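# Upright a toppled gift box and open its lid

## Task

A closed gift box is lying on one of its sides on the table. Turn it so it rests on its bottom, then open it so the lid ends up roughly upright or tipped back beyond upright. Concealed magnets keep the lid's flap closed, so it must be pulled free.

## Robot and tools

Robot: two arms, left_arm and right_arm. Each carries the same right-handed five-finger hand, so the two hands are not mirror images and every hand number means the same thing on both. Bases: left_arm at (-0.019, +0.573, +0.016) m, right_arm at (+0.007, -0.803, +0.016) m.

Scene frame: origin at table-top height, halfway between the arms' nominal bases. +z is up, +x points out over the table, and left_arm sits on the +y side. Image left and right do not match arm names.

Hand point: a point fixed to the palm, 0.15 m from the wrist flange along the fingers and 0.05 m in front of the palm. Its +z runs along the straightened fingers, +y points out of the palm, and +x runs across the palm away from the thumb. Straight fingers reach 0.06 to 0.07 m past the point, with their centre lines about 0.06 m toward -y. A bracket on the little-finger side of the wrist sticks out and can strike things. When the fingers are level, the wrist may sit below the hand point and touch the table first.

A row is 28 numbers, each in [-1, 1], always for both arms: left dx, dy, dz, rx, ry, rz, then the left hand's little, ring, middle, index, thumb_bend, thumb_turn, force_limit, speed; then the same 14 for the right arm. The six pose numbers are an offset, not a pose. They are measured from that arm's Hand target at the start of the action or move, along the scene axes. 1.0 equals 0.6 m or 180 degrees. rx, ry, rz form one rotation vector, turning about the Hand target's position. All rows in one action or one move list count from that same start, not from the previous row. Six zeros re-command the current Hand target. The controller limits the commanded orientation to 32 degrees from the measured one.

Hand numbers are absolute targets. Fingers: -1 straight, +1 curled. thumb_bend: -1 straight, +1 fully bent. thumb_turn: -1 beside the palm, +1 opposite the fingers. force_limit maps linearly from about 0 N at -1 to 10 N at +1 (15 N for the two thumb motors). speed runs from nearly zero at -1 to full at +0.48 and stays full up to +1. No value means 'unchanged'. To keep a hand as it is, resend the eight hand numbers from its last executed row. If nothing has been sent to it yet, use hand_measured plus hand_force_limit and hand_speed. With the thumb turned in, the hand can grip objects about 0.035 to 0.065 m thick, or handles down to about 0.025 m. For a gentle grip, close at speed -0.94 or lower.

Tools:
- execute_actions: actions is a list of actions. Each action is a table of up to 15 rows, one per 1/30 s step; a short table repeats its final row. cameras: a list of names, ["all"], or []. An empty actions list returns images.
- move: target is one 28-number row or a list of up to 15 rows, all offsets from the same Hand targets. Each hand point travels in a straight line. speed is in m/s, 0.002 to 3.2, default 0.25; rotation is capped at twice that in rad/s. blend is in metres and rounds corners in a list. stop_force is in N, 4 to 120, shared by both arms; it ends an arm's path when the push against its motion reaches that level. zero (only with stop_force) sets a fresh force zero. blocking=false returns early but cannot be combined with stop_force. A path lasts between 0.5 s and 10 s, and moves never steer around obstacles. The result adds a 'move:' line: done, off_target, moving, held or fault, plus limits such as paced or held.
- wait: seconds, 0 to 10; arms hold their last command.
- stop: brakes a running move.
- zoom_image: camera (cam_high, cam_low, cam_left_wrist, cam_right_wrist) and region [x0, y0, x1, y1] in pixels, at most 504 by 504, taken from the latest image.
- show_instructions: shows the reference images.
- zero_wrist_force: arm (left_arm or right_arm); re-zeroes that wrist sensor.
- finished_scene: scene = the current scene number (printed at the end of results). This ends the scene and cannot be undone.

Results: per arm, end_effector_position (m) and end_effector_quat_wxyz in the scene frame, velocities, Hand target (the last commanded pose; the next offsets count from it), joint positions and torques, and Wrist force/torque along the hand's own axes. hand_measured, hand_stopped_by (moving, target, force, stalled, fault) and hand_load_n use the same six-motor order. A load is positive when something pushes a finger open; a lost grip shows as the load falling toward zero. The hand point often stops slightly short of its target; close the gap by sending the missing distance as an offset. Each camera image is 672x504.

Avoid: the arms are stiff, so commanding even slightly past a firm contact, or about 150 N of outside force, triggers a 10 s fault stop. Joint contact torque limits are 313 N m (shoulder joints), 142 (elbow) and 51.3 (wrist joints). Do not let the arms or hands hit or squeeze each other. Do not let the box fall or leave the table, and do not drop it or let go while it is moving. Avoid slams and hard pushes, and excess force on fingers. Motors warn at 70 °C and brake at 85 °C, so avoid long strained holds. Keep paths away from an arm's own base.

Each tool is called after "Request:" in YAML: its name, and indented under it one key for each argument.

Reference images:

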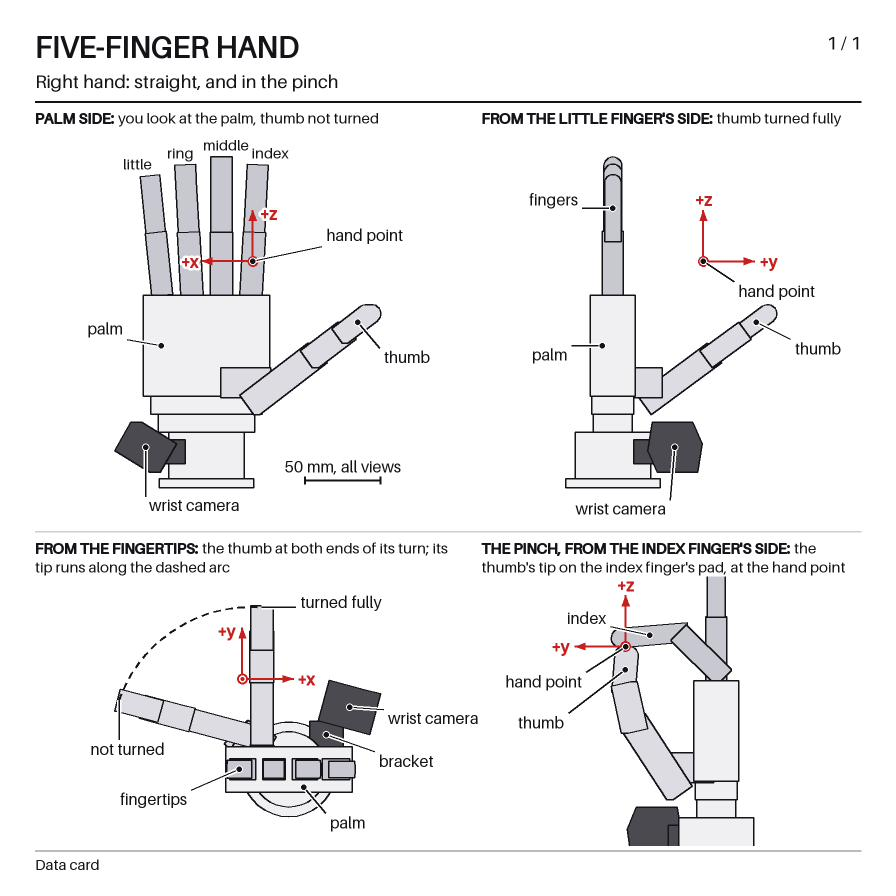

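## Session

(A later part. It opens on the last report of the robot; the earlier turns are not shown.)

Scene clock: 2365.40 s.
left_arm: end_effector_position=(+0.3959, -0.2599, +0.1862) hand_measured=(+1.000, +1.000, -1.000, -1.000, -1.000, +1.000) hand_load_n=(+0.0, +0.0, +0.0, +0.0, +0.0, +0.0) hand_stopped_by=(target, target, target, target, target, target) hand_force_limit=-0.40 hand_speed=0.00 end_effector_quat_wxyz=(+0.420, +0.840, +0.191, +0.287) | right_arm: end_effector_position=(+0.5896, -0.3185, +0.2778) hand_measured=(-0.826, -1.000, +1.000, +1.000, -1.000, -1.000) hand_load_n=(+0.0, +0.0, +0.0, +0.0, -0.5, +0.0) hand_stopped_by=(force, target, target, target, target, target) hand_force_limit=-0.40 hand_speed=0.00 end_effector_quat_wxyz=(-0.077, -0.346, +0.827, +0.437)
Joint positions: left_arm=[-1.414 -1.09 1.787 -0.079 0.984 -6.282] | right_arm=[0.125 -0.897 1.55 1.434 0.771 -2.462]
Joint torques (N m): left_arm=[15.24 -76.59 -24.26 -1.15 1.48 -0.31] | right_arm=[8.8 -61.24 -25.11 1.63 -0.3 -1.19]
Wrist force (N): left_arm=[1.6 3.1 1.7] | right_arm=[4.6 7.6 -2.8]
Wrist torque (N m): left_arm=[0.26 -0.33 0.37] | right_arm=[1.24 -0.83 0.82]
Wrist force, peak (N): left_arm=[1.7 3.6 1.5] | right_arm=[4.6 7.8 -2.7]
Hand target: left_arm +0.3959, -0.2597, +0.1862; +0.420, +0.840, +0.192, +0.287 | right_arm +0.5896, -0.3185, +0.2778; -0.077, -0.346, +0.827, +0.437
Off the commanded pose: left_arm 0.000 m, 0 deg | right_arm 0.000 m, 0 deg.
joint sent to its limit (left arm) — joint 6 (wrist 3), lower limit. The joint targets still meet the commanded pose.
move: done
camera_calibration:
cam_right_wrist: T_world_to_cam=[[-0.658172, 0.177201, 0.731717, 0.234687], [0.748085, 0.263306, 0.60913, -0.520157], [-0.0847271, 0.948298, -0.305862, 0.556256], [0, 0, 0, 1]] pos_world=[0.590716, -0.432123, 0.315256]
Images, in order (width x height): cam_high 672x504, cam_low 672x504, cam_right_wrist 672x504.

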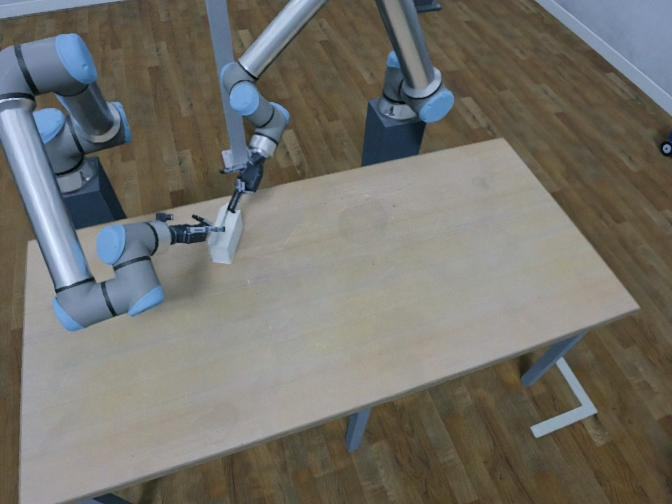

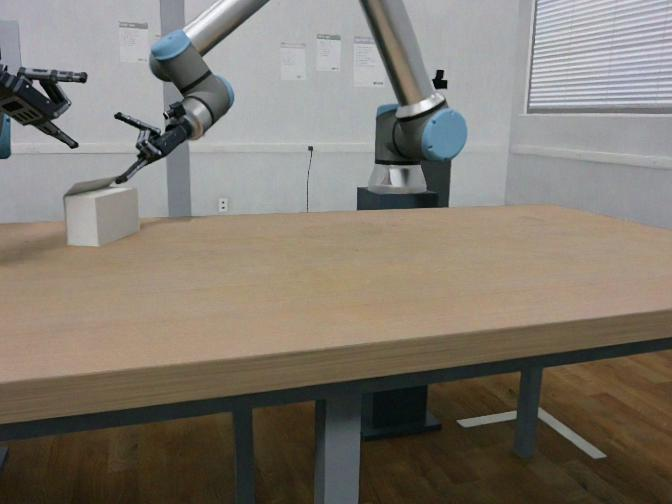

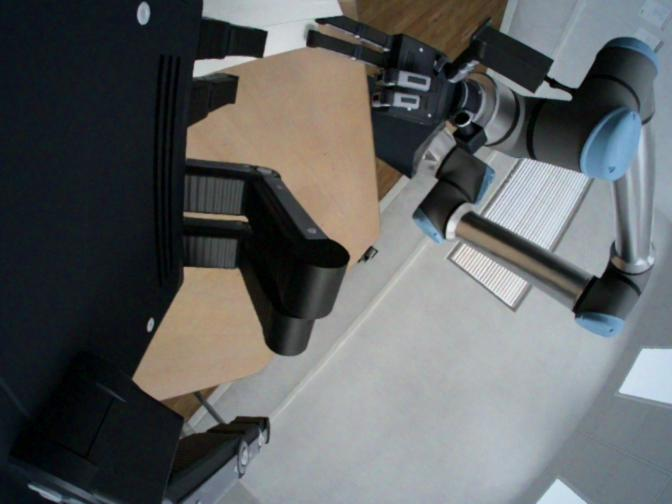

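Request:
move:
  target:
    - [0,0,0,0,0,0,1,1,-1,-1,-1,1,-0.4,0,-0.0858,0.082,-0.1,0,0,0,1,-1,1,1,-1,-1,-0.4,0]
    - [0,0,0,0,0,0,1,1,-1,-1,-1,1,-0.4,0,-0.0858,0.082,-0.18,0,0,0,1,-1,1,1,-1,-1,-0.4,0]
  speed: [0.12,0.03]
  stop_force: 6
  cameras: ["cam_right_wrist","cam_high","cam_low"]

Request:
zoom_image:
  camera: "cam_high"
  region: [180, 185, 280, 275]

Request:
zoom_image:
  camera: "cam_low"
  region: [60, 150, 200, 250]

Scene clock: 2385.13 s.
left_arm: end_effector_position=(+0.3960, -0.2597, +0.1862) hand_measured=(+1.000, +1.000, -1.000, -1.000, -1.000, +1.000) hand_load_n=(+0.0, +0.0, +0.0, +0.0, +0.0, +0.0) hand_stopped_by=(target, target, target, target, target, target) hand_force_limit=-0.40 hand_speed=0.00 end_effector_quat_wxyz=(+0.420, +0.840, +0.191, +0.287) | right_arm: end_effector_position=(+0.5381, -0.2693, +0.1895) hand_measured=(-0.826, -0.998, +1.000, +1.000, -1.000, -1.000) hand_load_n=(+0.0, -6.5, +0.0, +0.0, +0.0, +0.0) hand_stopped_by=(force, target, target, target, target, target) hand_force_limit=-0.40 hand_speed=0.00 end_effector_quat_wxyz=(-0.077, -0.346, +0.827, +0.437)
Joint positions: left_arm=[-1.414 -1.09 1.787 -0.079 0.984 -6.282] | right_arm=[0.205 -0.841 1.629 1.223 0.735 -2.359]
Joint torques (N m): left_arm=[14.84 -78.66 -30.8 -1.08 0.74 1.63] | right_arm=[0.71 -91.42 -34.75 5.97 1.17 -2.78]
Wrist force (N): left_arm=[1.6 3.2 1.4] | right_arm=[3.6 12.3 -3.8]
Wrist torque (N m): left_arm=[0.27 -0.32 0.37] | right_arm=[0.97 -0.73 0.94]
Wrist force, peak (N): left_arm=[1.7 3.5 1.6] | right_arm=[0.7 18.2 -15.8]
Hand target: left_arm +0.3959, -0.2597, +0.1862; +0.420, +0.840, +0.192, +0.287 | right_arm +0.5381, -0.2693, +0.1895; -0.077, -0.346, +0.827, +0.437 (not the last commanded pose)
Off the commanded pose: left_arm 0.000 m, 0 deg | right_arm 0.020 m, 0 deg.
joint sent to its limit (left arm) — joint 6 (wrist 3), lower limit. The joint targets still meet the commanded pose.
move: contact (right_arm); path passed 1 of 2 targets
camera_calibration:
cam_right_wrist: T_world_to_cam=[[-0.658184, 0.177197, 0.731707, 0.256757], [0.748074, 0.263309, 0.609142, -0.44087], [-0.0847268, 0.948298, -0.305862, 0.478237], [0, 0, 0, 1]] pos_world=[0.539316, -0.382923, 0.226956]
Images, in order (width x height): cam_high 672x504, cam_low 672x504, cam_right_wrist 672x504.

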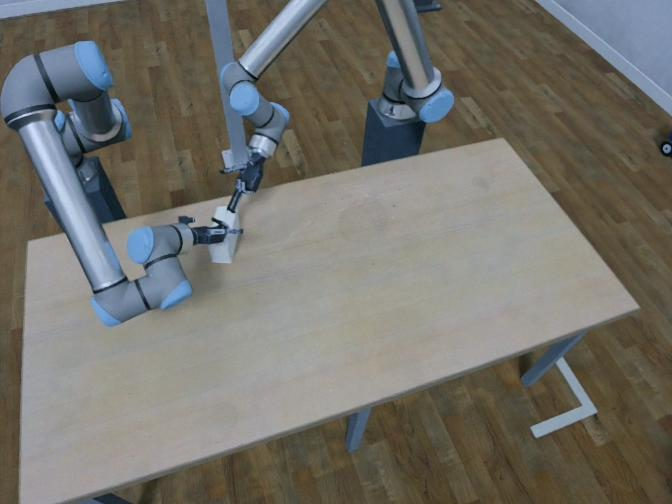

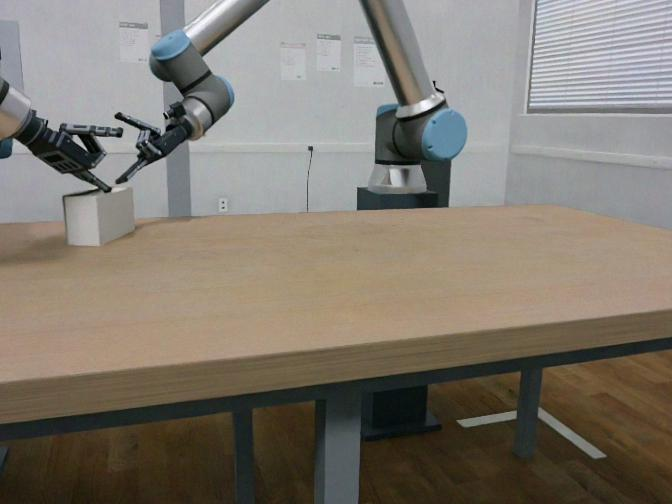

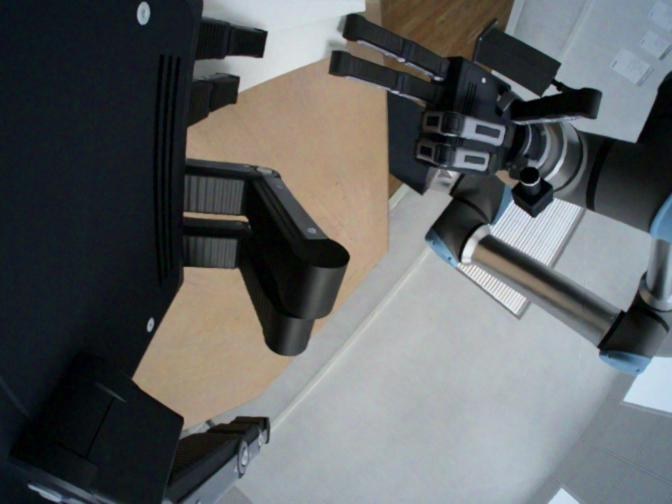

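Scaled by 5.040.

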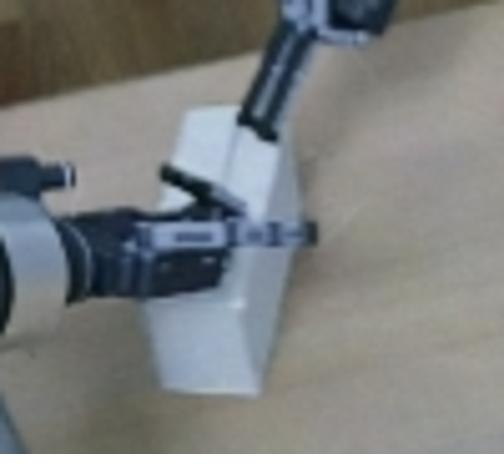

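Scaled by 3.600.

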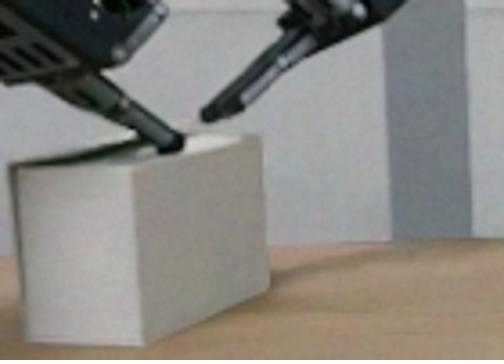

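Request:
move:
  target:
    - [0,0,0,0,0,0,1,1,-1,-1,-1,1,-0.4,0,0,0,0.06,0,0,0,1,-1,1,1,-1,-1,-0.4,0]
    - [0,0,0.03,0,0,0,1,1,-1,-1,-1,1,-0.4,0,0,0,0.07,0,0,0,1,-1,1,1,-1,-1,-0.4,0]
  speed: 0.06
  cameras: ["cam_high","cam_low","cam_right_wrist"]

Request:
zoom_image:
  camera: "cam_high"
  region: [180, 185, 280, 275]

Request:
zoom_image:
  camera: "cam_low"
  region: [60, 150, 200, 250]

Scene clock: 2391.97 s.
left_arm: end_effector_position=(+0.3961, -0.2598, +0.2045) hand_measured=(+1.000, +1.000, -1.000, -1.000, -1.000, +1.000) hand_load_n=(+0.0, +0.0, +0.0, +0.0, +0.0, +0.0) hand_stopped_by=(target, target, target, target, target, target) hand_force_limit=-0.40 hand_speed=0.00 end_effector_quat_wxyz=(+0.420, +0.840, +0.191, +0.287) end_effector_velocity=(-0.002, -0.001, -0.003) end_effector_angular_velocity=(-0.001, +0.000, -0.002) | right_arm: end_effector_position=(+0.5381, -0.2693, +0.2317) hand_measured=(-0.826, -1.000, +1.000, +1.000, -1.000, -1.000) hand_load_n=(+0.0, +0.0, +0.0, +0.0, +0.0, +0.0) hand_stopped_by=(force, target, target, target, target, target) hand_force_limit=-0.40 hand_speed=0.00 end_effector_quat_wxyz=(-0.077, -0.346, +0.827, +0.437)
Joint positions: left_arm=[-1.414 -1.11 1.777 -0.05 0.984 -6.282] | right_arm=[0.205 -0.888 1.62 1.279 0.735 -2.359]
Joint velocities: left_arm=[-0.002 0.003 0.003 -0.007 0 0] | right_arm=[within noise]
Joint torques (N m): left_arm=[10.21 -61.27 -24.48 -1.26 0.12 1.49] | right_arm=[2.74 -65.05 -32.59 3.41 -0.62 0.26]
Wrist force (N): left_arm=[1.6 3.2 1.4] | right_arm=[4.3 7.0 -2.6]
Wrist torque (N m): left_arm=[0.27 -0.31 0.37] | right_arm=[1.10 -0.76 0.69]
Wrist force, peak (N): left_arm=[2.0 4.1 1.1] | right_arm=[3.5 12.5 -4.1]
Hand target: left_arm +0.3959, -0.2597, +0.2042; +0.420, +0.840, +0.192, +0.287 | right_arm +0.5381, -0.2693, +0.2315; -0.077, -0.346, +0.827, +0.437
Off the commanded pose: left_arm 0.000 m, 0 deg | right_arm 0.000 m, 0 deg.
joint sent to its limit (left arm) — joint 6 (wrist 3), lower limit. The joint targets still meet the commanded pose.
move: done
camera_calibration:
cam_right_wrist: T_world_to_cam=[[-0.658172, 0.177201, 0.731717, 0.225871], [0.748085, 0.263306, 0.60913, -0.466579], [-0.0847271, 0.948298, -0.305862, 0.491144], [0, 0, 0, 1]] pos_world=[0.539316, -0.382923, 0.269156]
Images, in order (width x height): cam_high 672x504, cam_low 672x504, cam_right_wrist 672x504.

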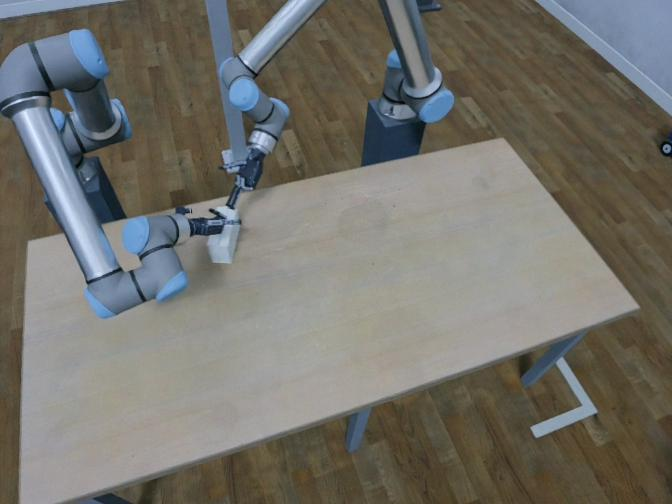

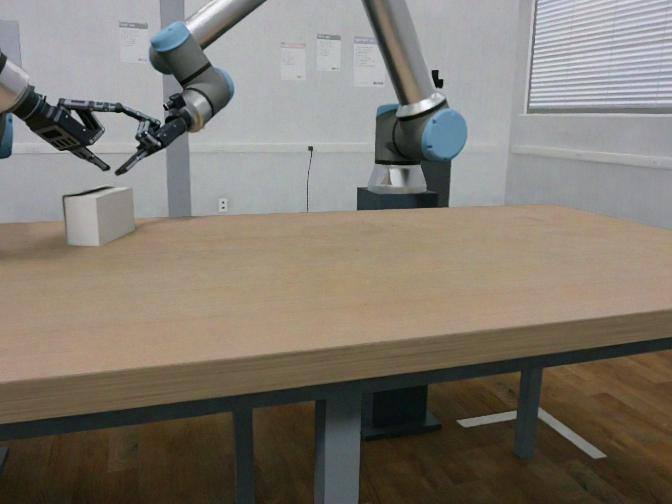

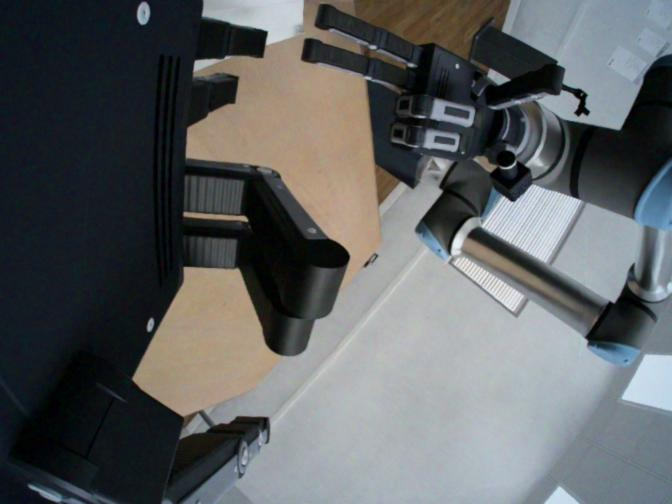

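Scaled by 5.040.

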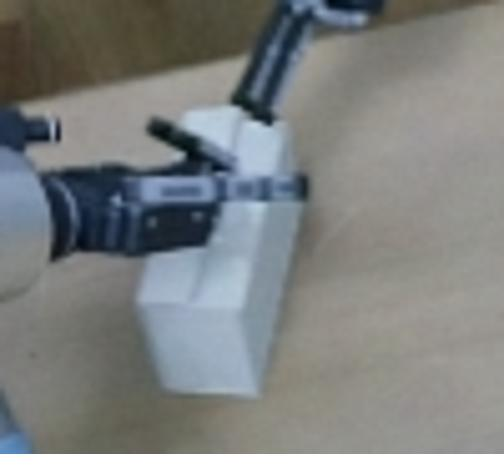

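Scaled by 3.600.

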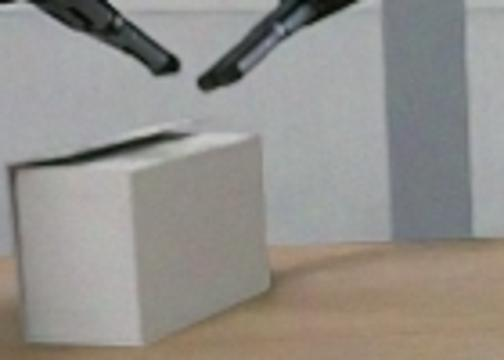

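Request:
move:
  target:
    - [-0.052,-0.0117,0,0,0,0,1,1,-1,-1,-1,1,-0.4,0,0.0665,0.0098,0.03,0,0,0,-0.9,1,1,1,-1,-1,-0.4,0]
    - [-0.052,-0.0117,-0.0837,0,0,0,1,1,-1,-1,-1,1,-0.4,0,0.0665,0.0098,0.03,0,0,0,-0.9,1,1,1,-1,-1,-0.4,0]
  speed: 0.1
  cameras: ["cam_high","cam_low","cam_right_wrist"]

Request:
zoom_image:
  camera: "cam_high"
  region: [180, 185, 280, 275]

Request:
zoom_image:
  camera: "cam_right_wrist"
  region: [190, 0, 430, 160]

Scene clock: 2407.00 s.
left_arm: end_effector_position=(+0.3653, -0.2665, +0.1538) hand_measured=(+1.000, +1.000, -0.770, -1.000, -1.000, +1.000) hand_load_n=(+0.0, +0.0, -22.5, +0.0, +0.0, +0.0) hand_stopped_by=(target, target, target, target, target, target) hand_force_limit=-0.40 hand_speed=0.00 end_effector_quat_wxyz=(+0.424, +0.839, +0.179, +0.290) | right_arm: end_effector_position=(+0.5780, -0.2634, +0.2495) hand_measured=(-0.900, +1.000, +1.000, +1.000, -1.000, -1.000) hand_load_n=(+0.0, +0.0, +0.0, +0.0, +0.0, +0.0) hand_stopped_by=(target, target, target, target, target, target) hand_force_limit=-0.40 hand_speed=0.00 end_effector_quat_wxyz=(-0.077, -0.346, +0.827, +0.437)
Joint positions: left_arm=[-1.458 -1.06 1.818 -0.14 0.953 -6.282] | right_arm=[0.202 -0.857 1.521 1.35 0.736 -2.363]
Joint torques (N m): left_arm=[-11.56 -64.75 -33.19 5.64 0.94 1.38] | right_arm=[9.43 -95.17 -38.36 2.79 -1.06 2.29]
Wrist force (N): left_arm=[7.6 16.7 -8.7] | right_arm=[4.6 6.7 -2.3]
Wrist torque (N m): left_arm=[-0.19 0.28 0.83] | right_arm=[1.06 -0.79 0.76]
Wrist force, peak (N): left_arm=[11.9 22.8 -19.9] | right_arm=[5.2 7.4 -1.9]
Hand target: left_arm +0.3647, -0.2668, +0.1540; +0.420, +0.840, +0.192, +0.287 | right_arm +0.5780, -0.2634, +0.2495; -0.077, -0.346, +0.827, +0.437
Off the commanded pose: left_arm 0.001 m, 2 deg | right_arm 0.000 m, 0 deg.
joint sent to its limit (left arm) — joint 6 (wrist 3), lower limit. The joint targets still meet the commanded pose.
move: done
camera_calibration:
cam_right_wrist: T_world_to_cam=[[-0.658184, 0.177197, 0.731707, 0.238071], [0.748074, 0.263309, 0.609142, -0.50882], [-0.0847268, 0.948298, -0.305862, 0.494374], [0, 0, 0, 1]] pos_world=[0.579216, -0.377023, 0.286956]
Images, in order (width x height): cam_high 672x504, cam_low 672x504, cam_right_wrist 672x504.

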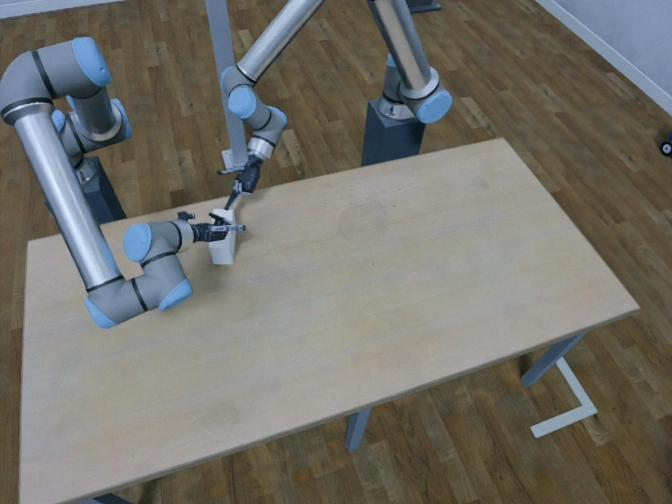

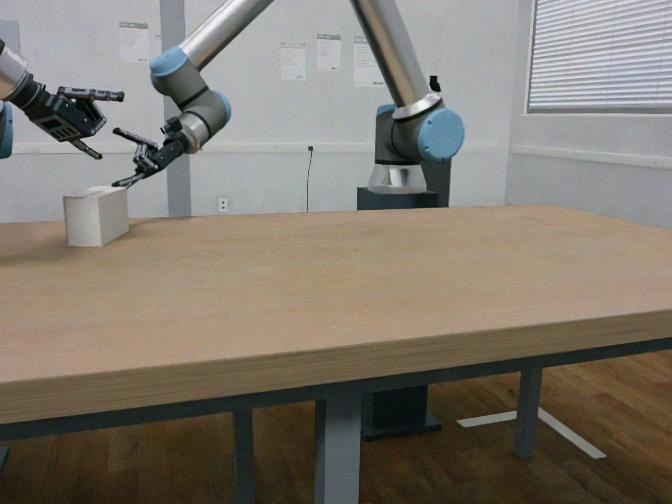

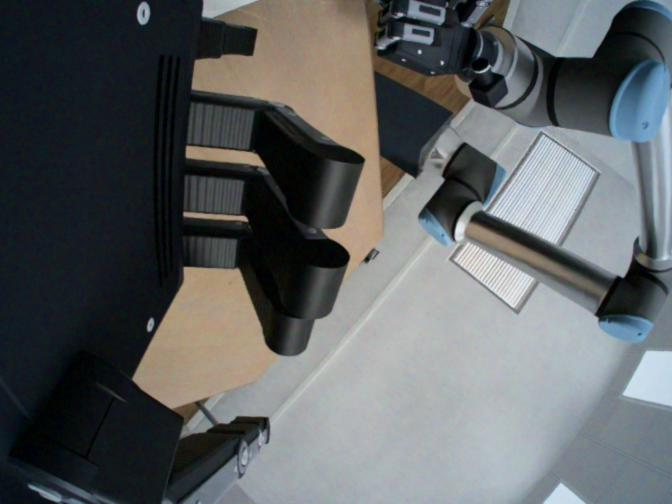

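Scaled by 5.040.

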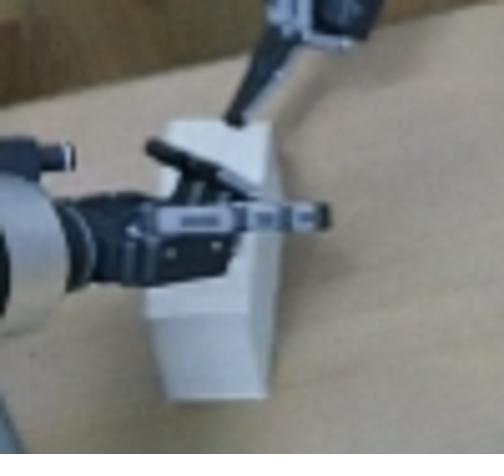

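Scaled by 2.100 from the camera's 672x504 image, which has a finer 960x720 frame.

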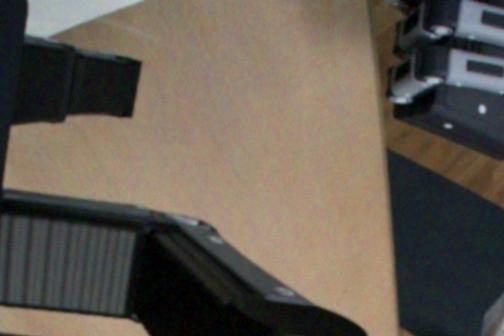

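Request:
move:
  target: [0,0,0.07,0,0,0,1,1,-1,-1,-1,1,-0.4,0,0.05,-0.05,0.1,0,0,0,-0.9,1,1,1,-1,-1,-0.4,0]
  speed: 0.1
  cameras: ["cam_high","cam_low","cam_left_wrist"]

Request:
zoom_image:
  camera: "cam_high"
  region: [180, 185, 280, 275]

Request:
zoom_image:
  camera: "cam_low"
  region: [60, 150, 200, 250]

Request:
zoom_image:
  camera: "cam_left_wrist"
  region: [180, 60, 420, 260]

Scene clock: 2418.57 s.
left_arm: end_effector_position=(+0.3653, -0.2668, +0.1962) hand_measured=(+1.000, +1.000, -0.774, -1.000, -1.000, +1.000) hand_load_n=(+0.0, +0.0, +0.0, +0.5, +0.0, +0.0) hand_stopped_by=(target, target, target, target, target, target) hand_force_limit=-0.40 hand_speed=0.00 end_effector_quat_wxyz=(+0.424, +0.839, +0.179, +0.290) | right_arm: end_effector_position=(+0.6080, -0.2935, +0.3097) hand_measured=(-0.900, +1.000, +1.000, +1.000, -1.000, -1.000) hand_load_n=(+0.0, -0.5, +0.0, +0.0, +0.0, +0.0) hand_stopped_by=(target, target, target, target, target, target) hand_force_limit=-0.40 hand_speed=0.00 end_effector_quat_wxyz=(-0.077, -0.346, +0.827, +0.437) end_effector_velocity=(-0.001, +0.001, -0.002) end_effector_angular_velocity=(+0.000, +0.000, -0.001)
Joint positions: left_arm=[-1.458 -1.107 1.797 -0.073 0.953 -6.282] | right_arm=[0.155 -0.891 1.465 1.485 0.757 -2.424]
Joint velocities: left_arm=[within noise] | right_arm=[0.001 0.001 0.002 -0.005 -0.001 0.003]
Joint torques (N m): left_arm=[-10.95 -57.67 -24.07 -0.79 -1.75 1.39] | right_arm=[11.36 -61.85 -27.27 2.3 -2.69 3.27]
Wrist force (N): left_arm=[0.4 3.6 1.3] | right_arm=[4.7 7.0 -2.4]
Wrist torque (N m): left_arm=[0.35 -0.14 0.32] | right_arm=[1.13 -0.84 0.71]
Wrist force, peak (N): left_arm=[7.8 16.1 -9.1] | right_arm=[4.6 7.3 -3.4]
Hand target: left_arm +0.3647, -0.2668, +0.1960; +0.420, +0.840, +0.192, +0.287 | right_arm +0.6080, -0.2934, +0.3095; -0.077, -0.346, +0.827, +0.437
Off the commanded pose: left_arm 0.001 m, 2 deg | right_arm 0.000 m, 0 deg.
joint sent to its limit (left arm) — joint 6 (wrist 3), lower limit. The joint targets still meet the commanded pose.
move: done
camera_calibration:
cam_left_wrist: T_world_to_cam=[[0.240598, -0.401745, 0.88358, -0.369968], [-0.957401, -0.247983, 0.147947, 0.25987], [0.159676, -0.881536, -0.444295, -0.0879802], [0, 0, 0, 1]] pos_world=[0.351861, -0.161747, 0.24936]
Images, in order (width x height): cam_high 672x504, cam_low 672x504, cam_left_wrist 672x504.

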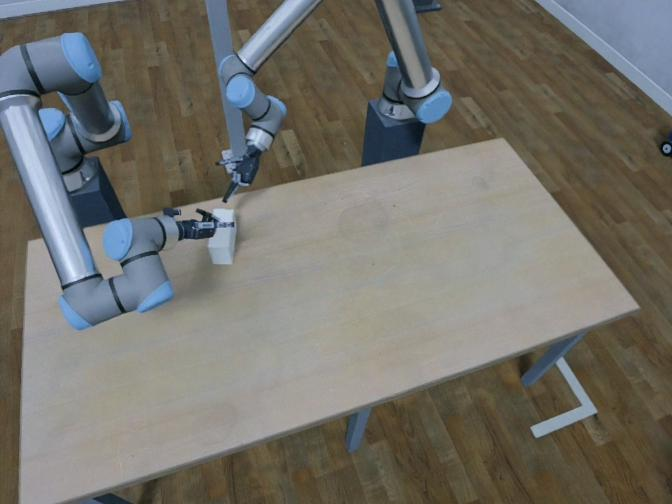

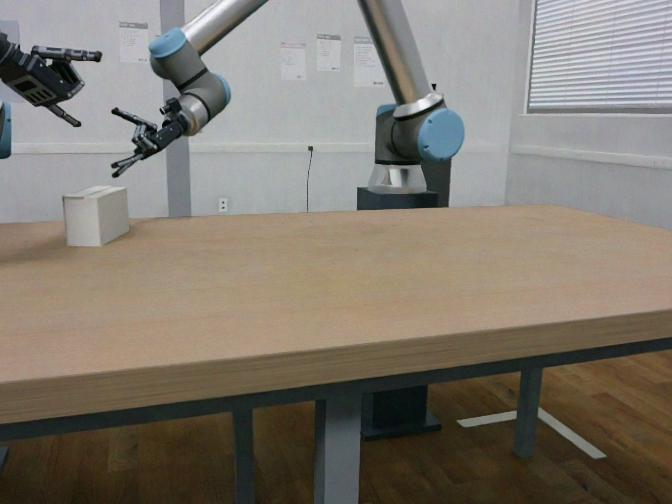

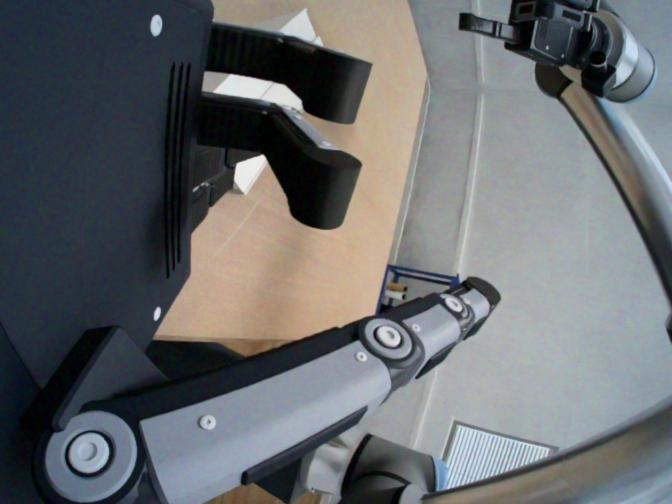

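Scaled by 5.040.

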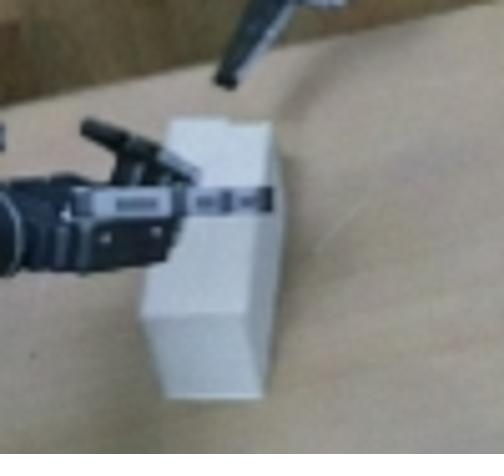

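Scaled by 3.600.

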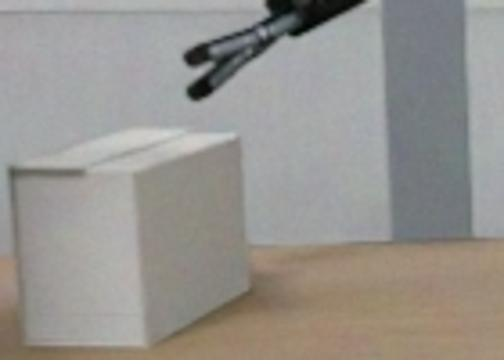

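Scaled by 2.100 from the camera's 672x504 image, which has a finer 960x720 frame.

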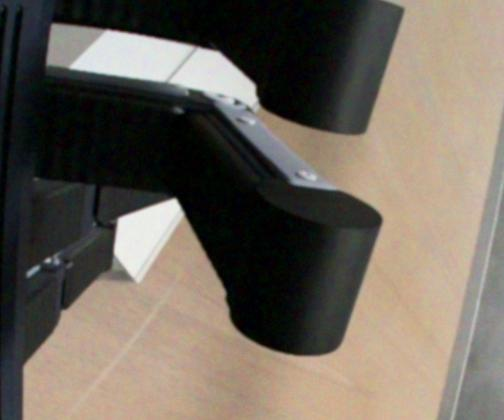

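Request:
execute_actions:
  actions: []

Request:
zoom_image:
  camera: "cam_high"
  region: [160, 160, 300, 300]

Request:
zoom_image:
  camera: "cam_low"
  region: [60, 200, 260, 350]

Scene clock: 2433.60 s.
left_arm: end_effector_position=(+0.3652, -0.2667, +0.1960) hand_measured=(+1.000, +1.000, -0.774, -1.000, -1.000, +1.000) hand_load_n=(+0.0, +0.0, +0.0, +0.0, +0.0, +0.0) hand_stopped_by=(target, target, target, target, target, target) hand_force_limit=-0.40 hand_speed=0.00 end_effector_quat_wxyz=(+0.424, +0.839, +0.179, +0.290) | right_arm: end_effector_position=(+0.6080, -0.2934, +0.3095) hand_measured=(-0.900, +1.000, +1.000, +1.000, -1.000, -1.000) hand_load_n=(+0.5, +0.0, +0.0, +0.0, +0.0, +0.0) hand_stopped_by=(target, target, target, target, target, target) hand_force_limit=-0.40 hand_speed=0.00 end_effector_quat_wxyz=(-0.077, -0.346, +0.827, +0.437)
Joint positions: left_arm=[-1.458 -1.107 1.798 -0.073 0.953 -6.282] | right_arm=[0.155 -0.891 1.466 1.485 0.757 -2.424]
Joint velocities: within noise
Joint torques (N m): left_arm=[-14.07 -57.68 -22.08 -0.99 -1.79 1.41] | right_arm=[10.4 -62.67 -28.03 5.02 -2.65 3.37]
Wrist force (N): left_arm=[0.7 3.3 1.0] | right_arm=[4.9 7.0 -2.4]
Wrist torque (N m): left_arm=[0.31 -0.17 0.32] | right_arm=[1.13 -0.87 0.70]
Wrist force, peak (N): left_arm=[0.8 3.8 1.6] | right_arm=[4.9 7.2 -2.6]
Hand target: left_arm +0.3647, -0.2668, +0.1960; +0.420, +0.840, +0.192, +0.287 | right_arm +0.6080, -0.2934, +0.3095; -0.077, -0.346, +0.827, +0.437
Off the commanded pose: left_arm 0.000 m, 2 deg | right_arm 0.000 m, 0 deg.
camera_calibration:
cam_left_wrist: T_world_to_cam=[[0.240598, -0.401967, 0.883479, -0.369738], [-0.957417, -0.24793, 0.14793, 0.259847], [0.159578, -0.881449, -0.444502, -0.0878646], [0, 0, 0, 1]] pos_world=[0.351762, -0.161647, 0.24916]
cam_right_wrist: T_world_to_cam=[[-0.658184, 0.177197, 0.731707, 0.21923], [0.748074, 0.263309, 0.609142, -0.559911], [-0.0847268, 0.948298, -0.305862, 0.543717], [0, 0, 0, 1]] pos_world=[0.609216, -0.407023, 0.346956]

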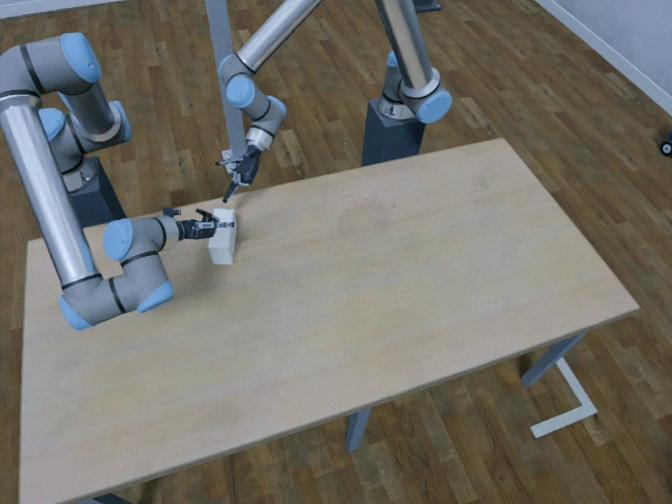

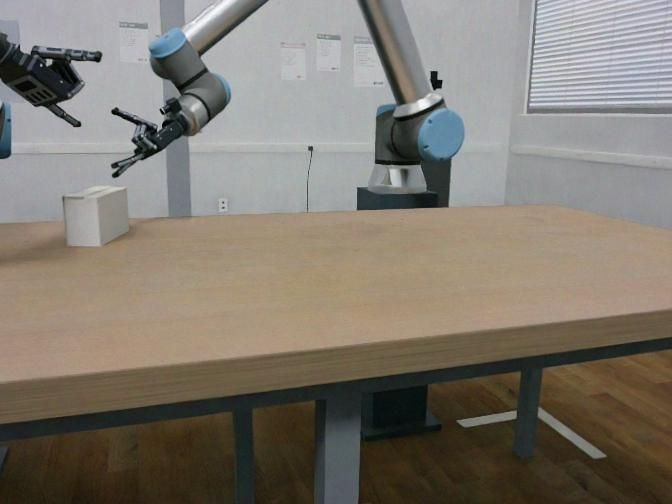

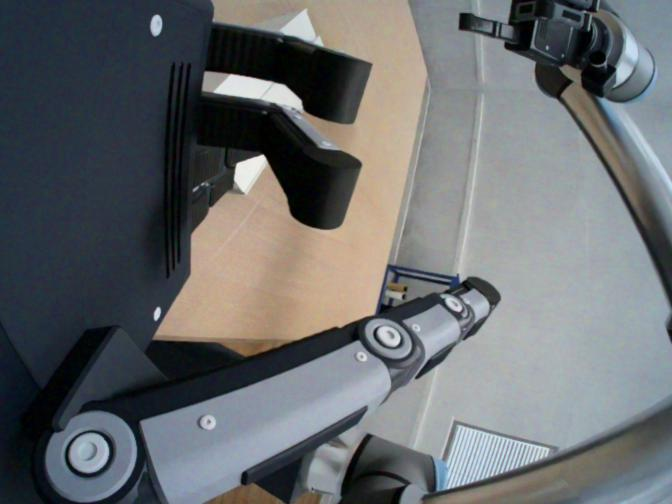

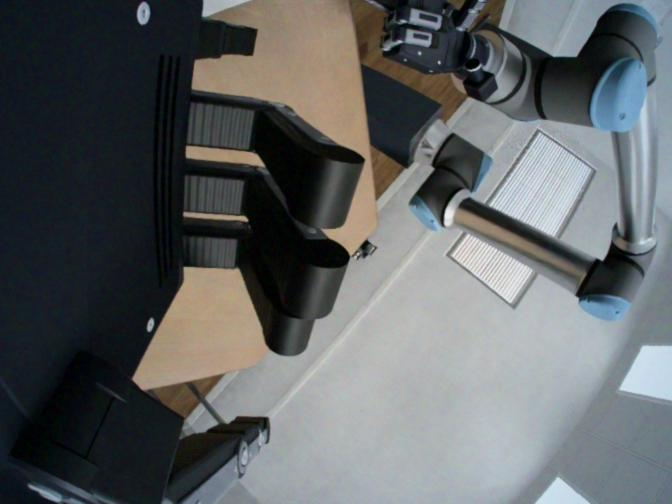

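Scaled by 3.600.

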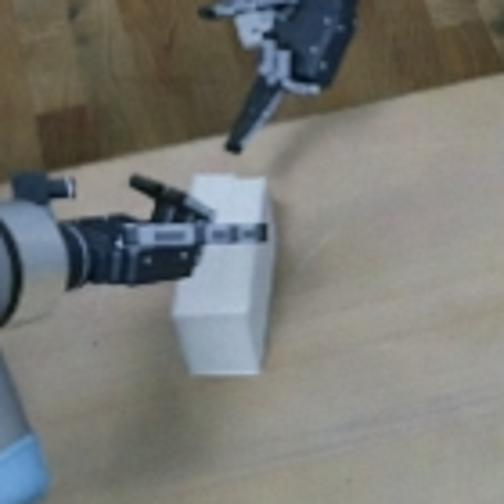

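Scaled by 2.520.

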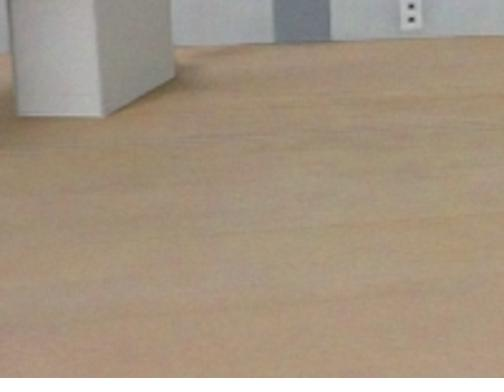

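Request:
zoom_image:
  camera: "cam_low"
  region: [40, 130, 160, 260]

Request:
zoom_image:
  camera: "cam_high"
  region: [195, 195, 255, 275]

Scaled by 3.877.

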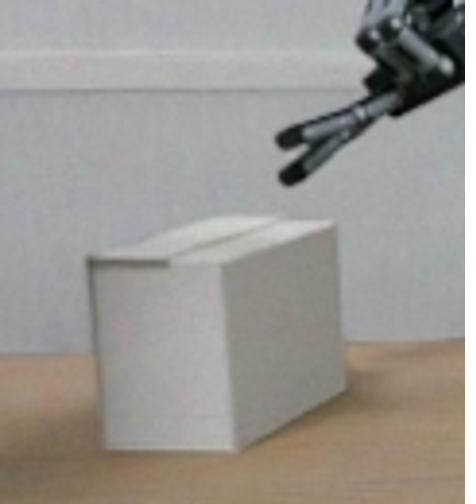

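Scaled by 6.300.

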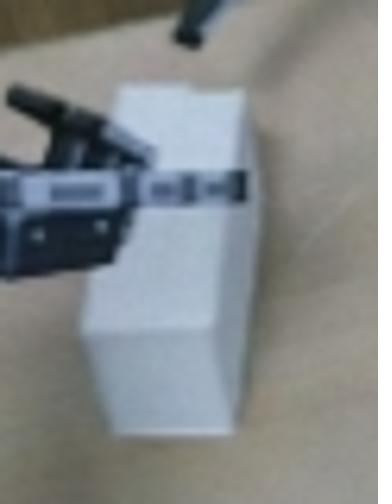

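Request:
move:
  target:
    - [-0.028,-0.048,0,0,0,0, 1,1,-0.99,-1,-1,1,-0.4,0, 0,0,0,0,0,0, -0.9,1,1,1,-1,-1,-0.4,0]
    - [-0.028,-0.048,-0.068,0,0,0, 1,1,-0.99,-1,-1,1,-0.4,0, 0,0,0,0,0,0, -0.9,1,1,1,-1,-1,-0.4,0]
  speed: 0.08
  cameras: ["cam_high","cam_low","cam_left_wrist"]

Request:
zoom_image:
  camera: "cam_low"
  region: [40, 130, 160, 260]

Request:
zoom_image:
  camera: "cam_high"
  region: [195, 195, 255, 275]

Request:
zoom_image:
  camera: "cam_left_wrist"
  region: [190, 0, 400, 240]

Scene clock: 2466.00 s.
left_arm: end_effector_position=(+0.3485, -0.2954, +0.1550) hand_measured=(+1.000, +1.000, -0.818, -1.000, -1.000, +1.000) hand_load_n=(+0.0, +0.5, -23.5, +0.0, +0.0, +0.0) hand_stopped_by=(target, target, target, target, target, target) hand_force_limit=-0.40 hand_speed=0.00 end_effector_quat_wxyz=(+0.426, +0.839, +0.172, +0.293) | right_arm: end_effector_position=(+0.6080, -0.2934, +0.3095) hand_measured=(-0.900, +1.000, +1.000, +1.000, -1.000, -1.000) hand_load_n=(+0.0, +0.0, +0.0, +0.0, +0.0, +0.5) hand_stopped_by=(target, target, target, target, target, target) hand_force_limit=-0.40 hand_speed=0.00 end_effector_quat_wxyz=(-0.077, -0.346, +0.827, +0.437)
Joint positions: left_arm=[-1.484 -1.034 1.773 -0.122 0.934 -6.282] | right_arm=[0.155 -0.891 1.466 1.485 0.757 -2.424]
Joint torques (N m): left_arm=[-15.55 -62.03 -32.72 4.3 0.17 1.38] | right_arm=[11.47 -64.53 -26.6 4.32 -2.6 3.19]
Wrist force (N): left_arm=[8.6 16.8 -13.0] | right_arm=[4.8 7.2 -2.4]
Wrist torque (N m): left_arm=[0.09 0.77 1.03] | right_arm=[1.16 -0.86 0.69]
Wrist force, peak (N): left_arm=[10.2 21.1 -17.7] | right_arm=[5.0 7.1 -2.5]
Hand target: left_arm +0.3479, -0.2956, +0.1552; +0.420, +0.840, +0.192, +0.287 | right_arm +0.6080, -0.2934, +0.3095; -0.077, -0.346, +0.827, +0.437
Off the commanded pose: left_arm 0.001 m, 3 deg | right_arm 0.000 m, 0 deg.
joint sent to its limit (left arm) — joint 6 (wrist 3), lower limit. The joint targets are off in orientation, not in position.
move: off_target (left_arm)
camera_calibration:
cam_left_wrist: T_world_to_cam=[[0.226418, -0.404932, 0.88587, -0.337376], [-0.961658, -0.23743, 0.137259, 0.249032], [0.154751, -0.882982, -0.443165, -0.127653], [0, 0, 0, 1]] pos_world=[0.335626, -0.190202, 0.208118]
Images, in order (width x height): cam_high 672x504, cam_low 672x504, cam_left_wrist 672x504.

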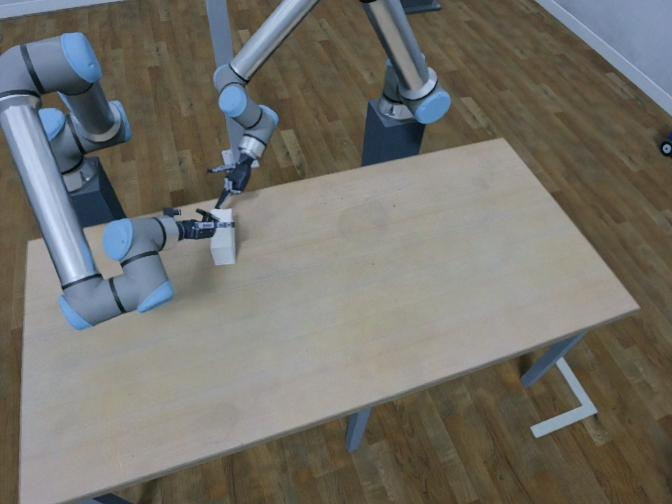

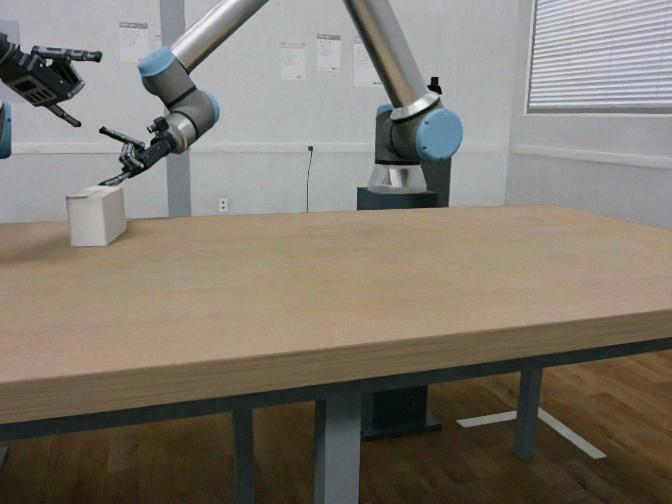

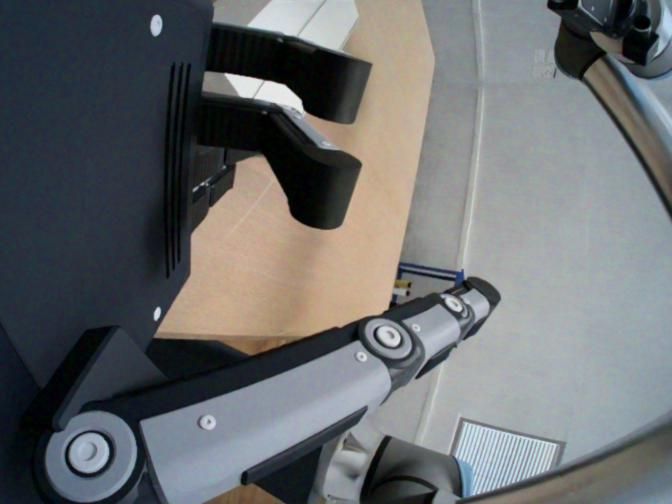

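Scaled by 3.877.

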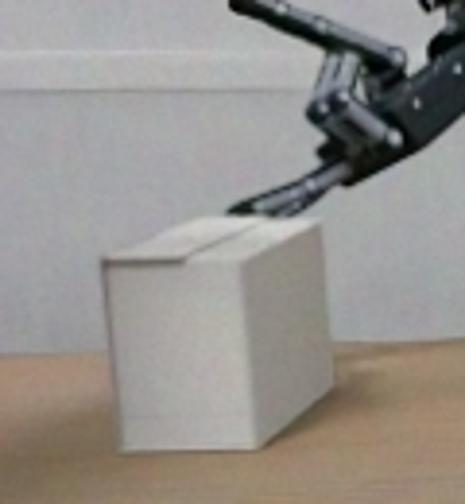

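Scaled by 6.300.

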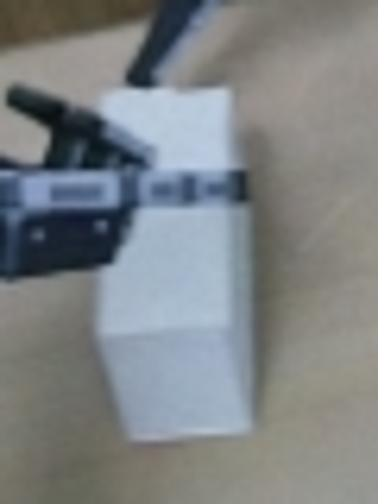

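Scaled by 2.100 from the camera's 672x504 image, which has a finer 960x720 frame.

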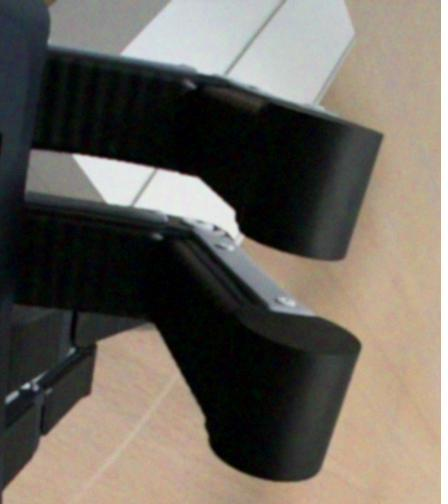

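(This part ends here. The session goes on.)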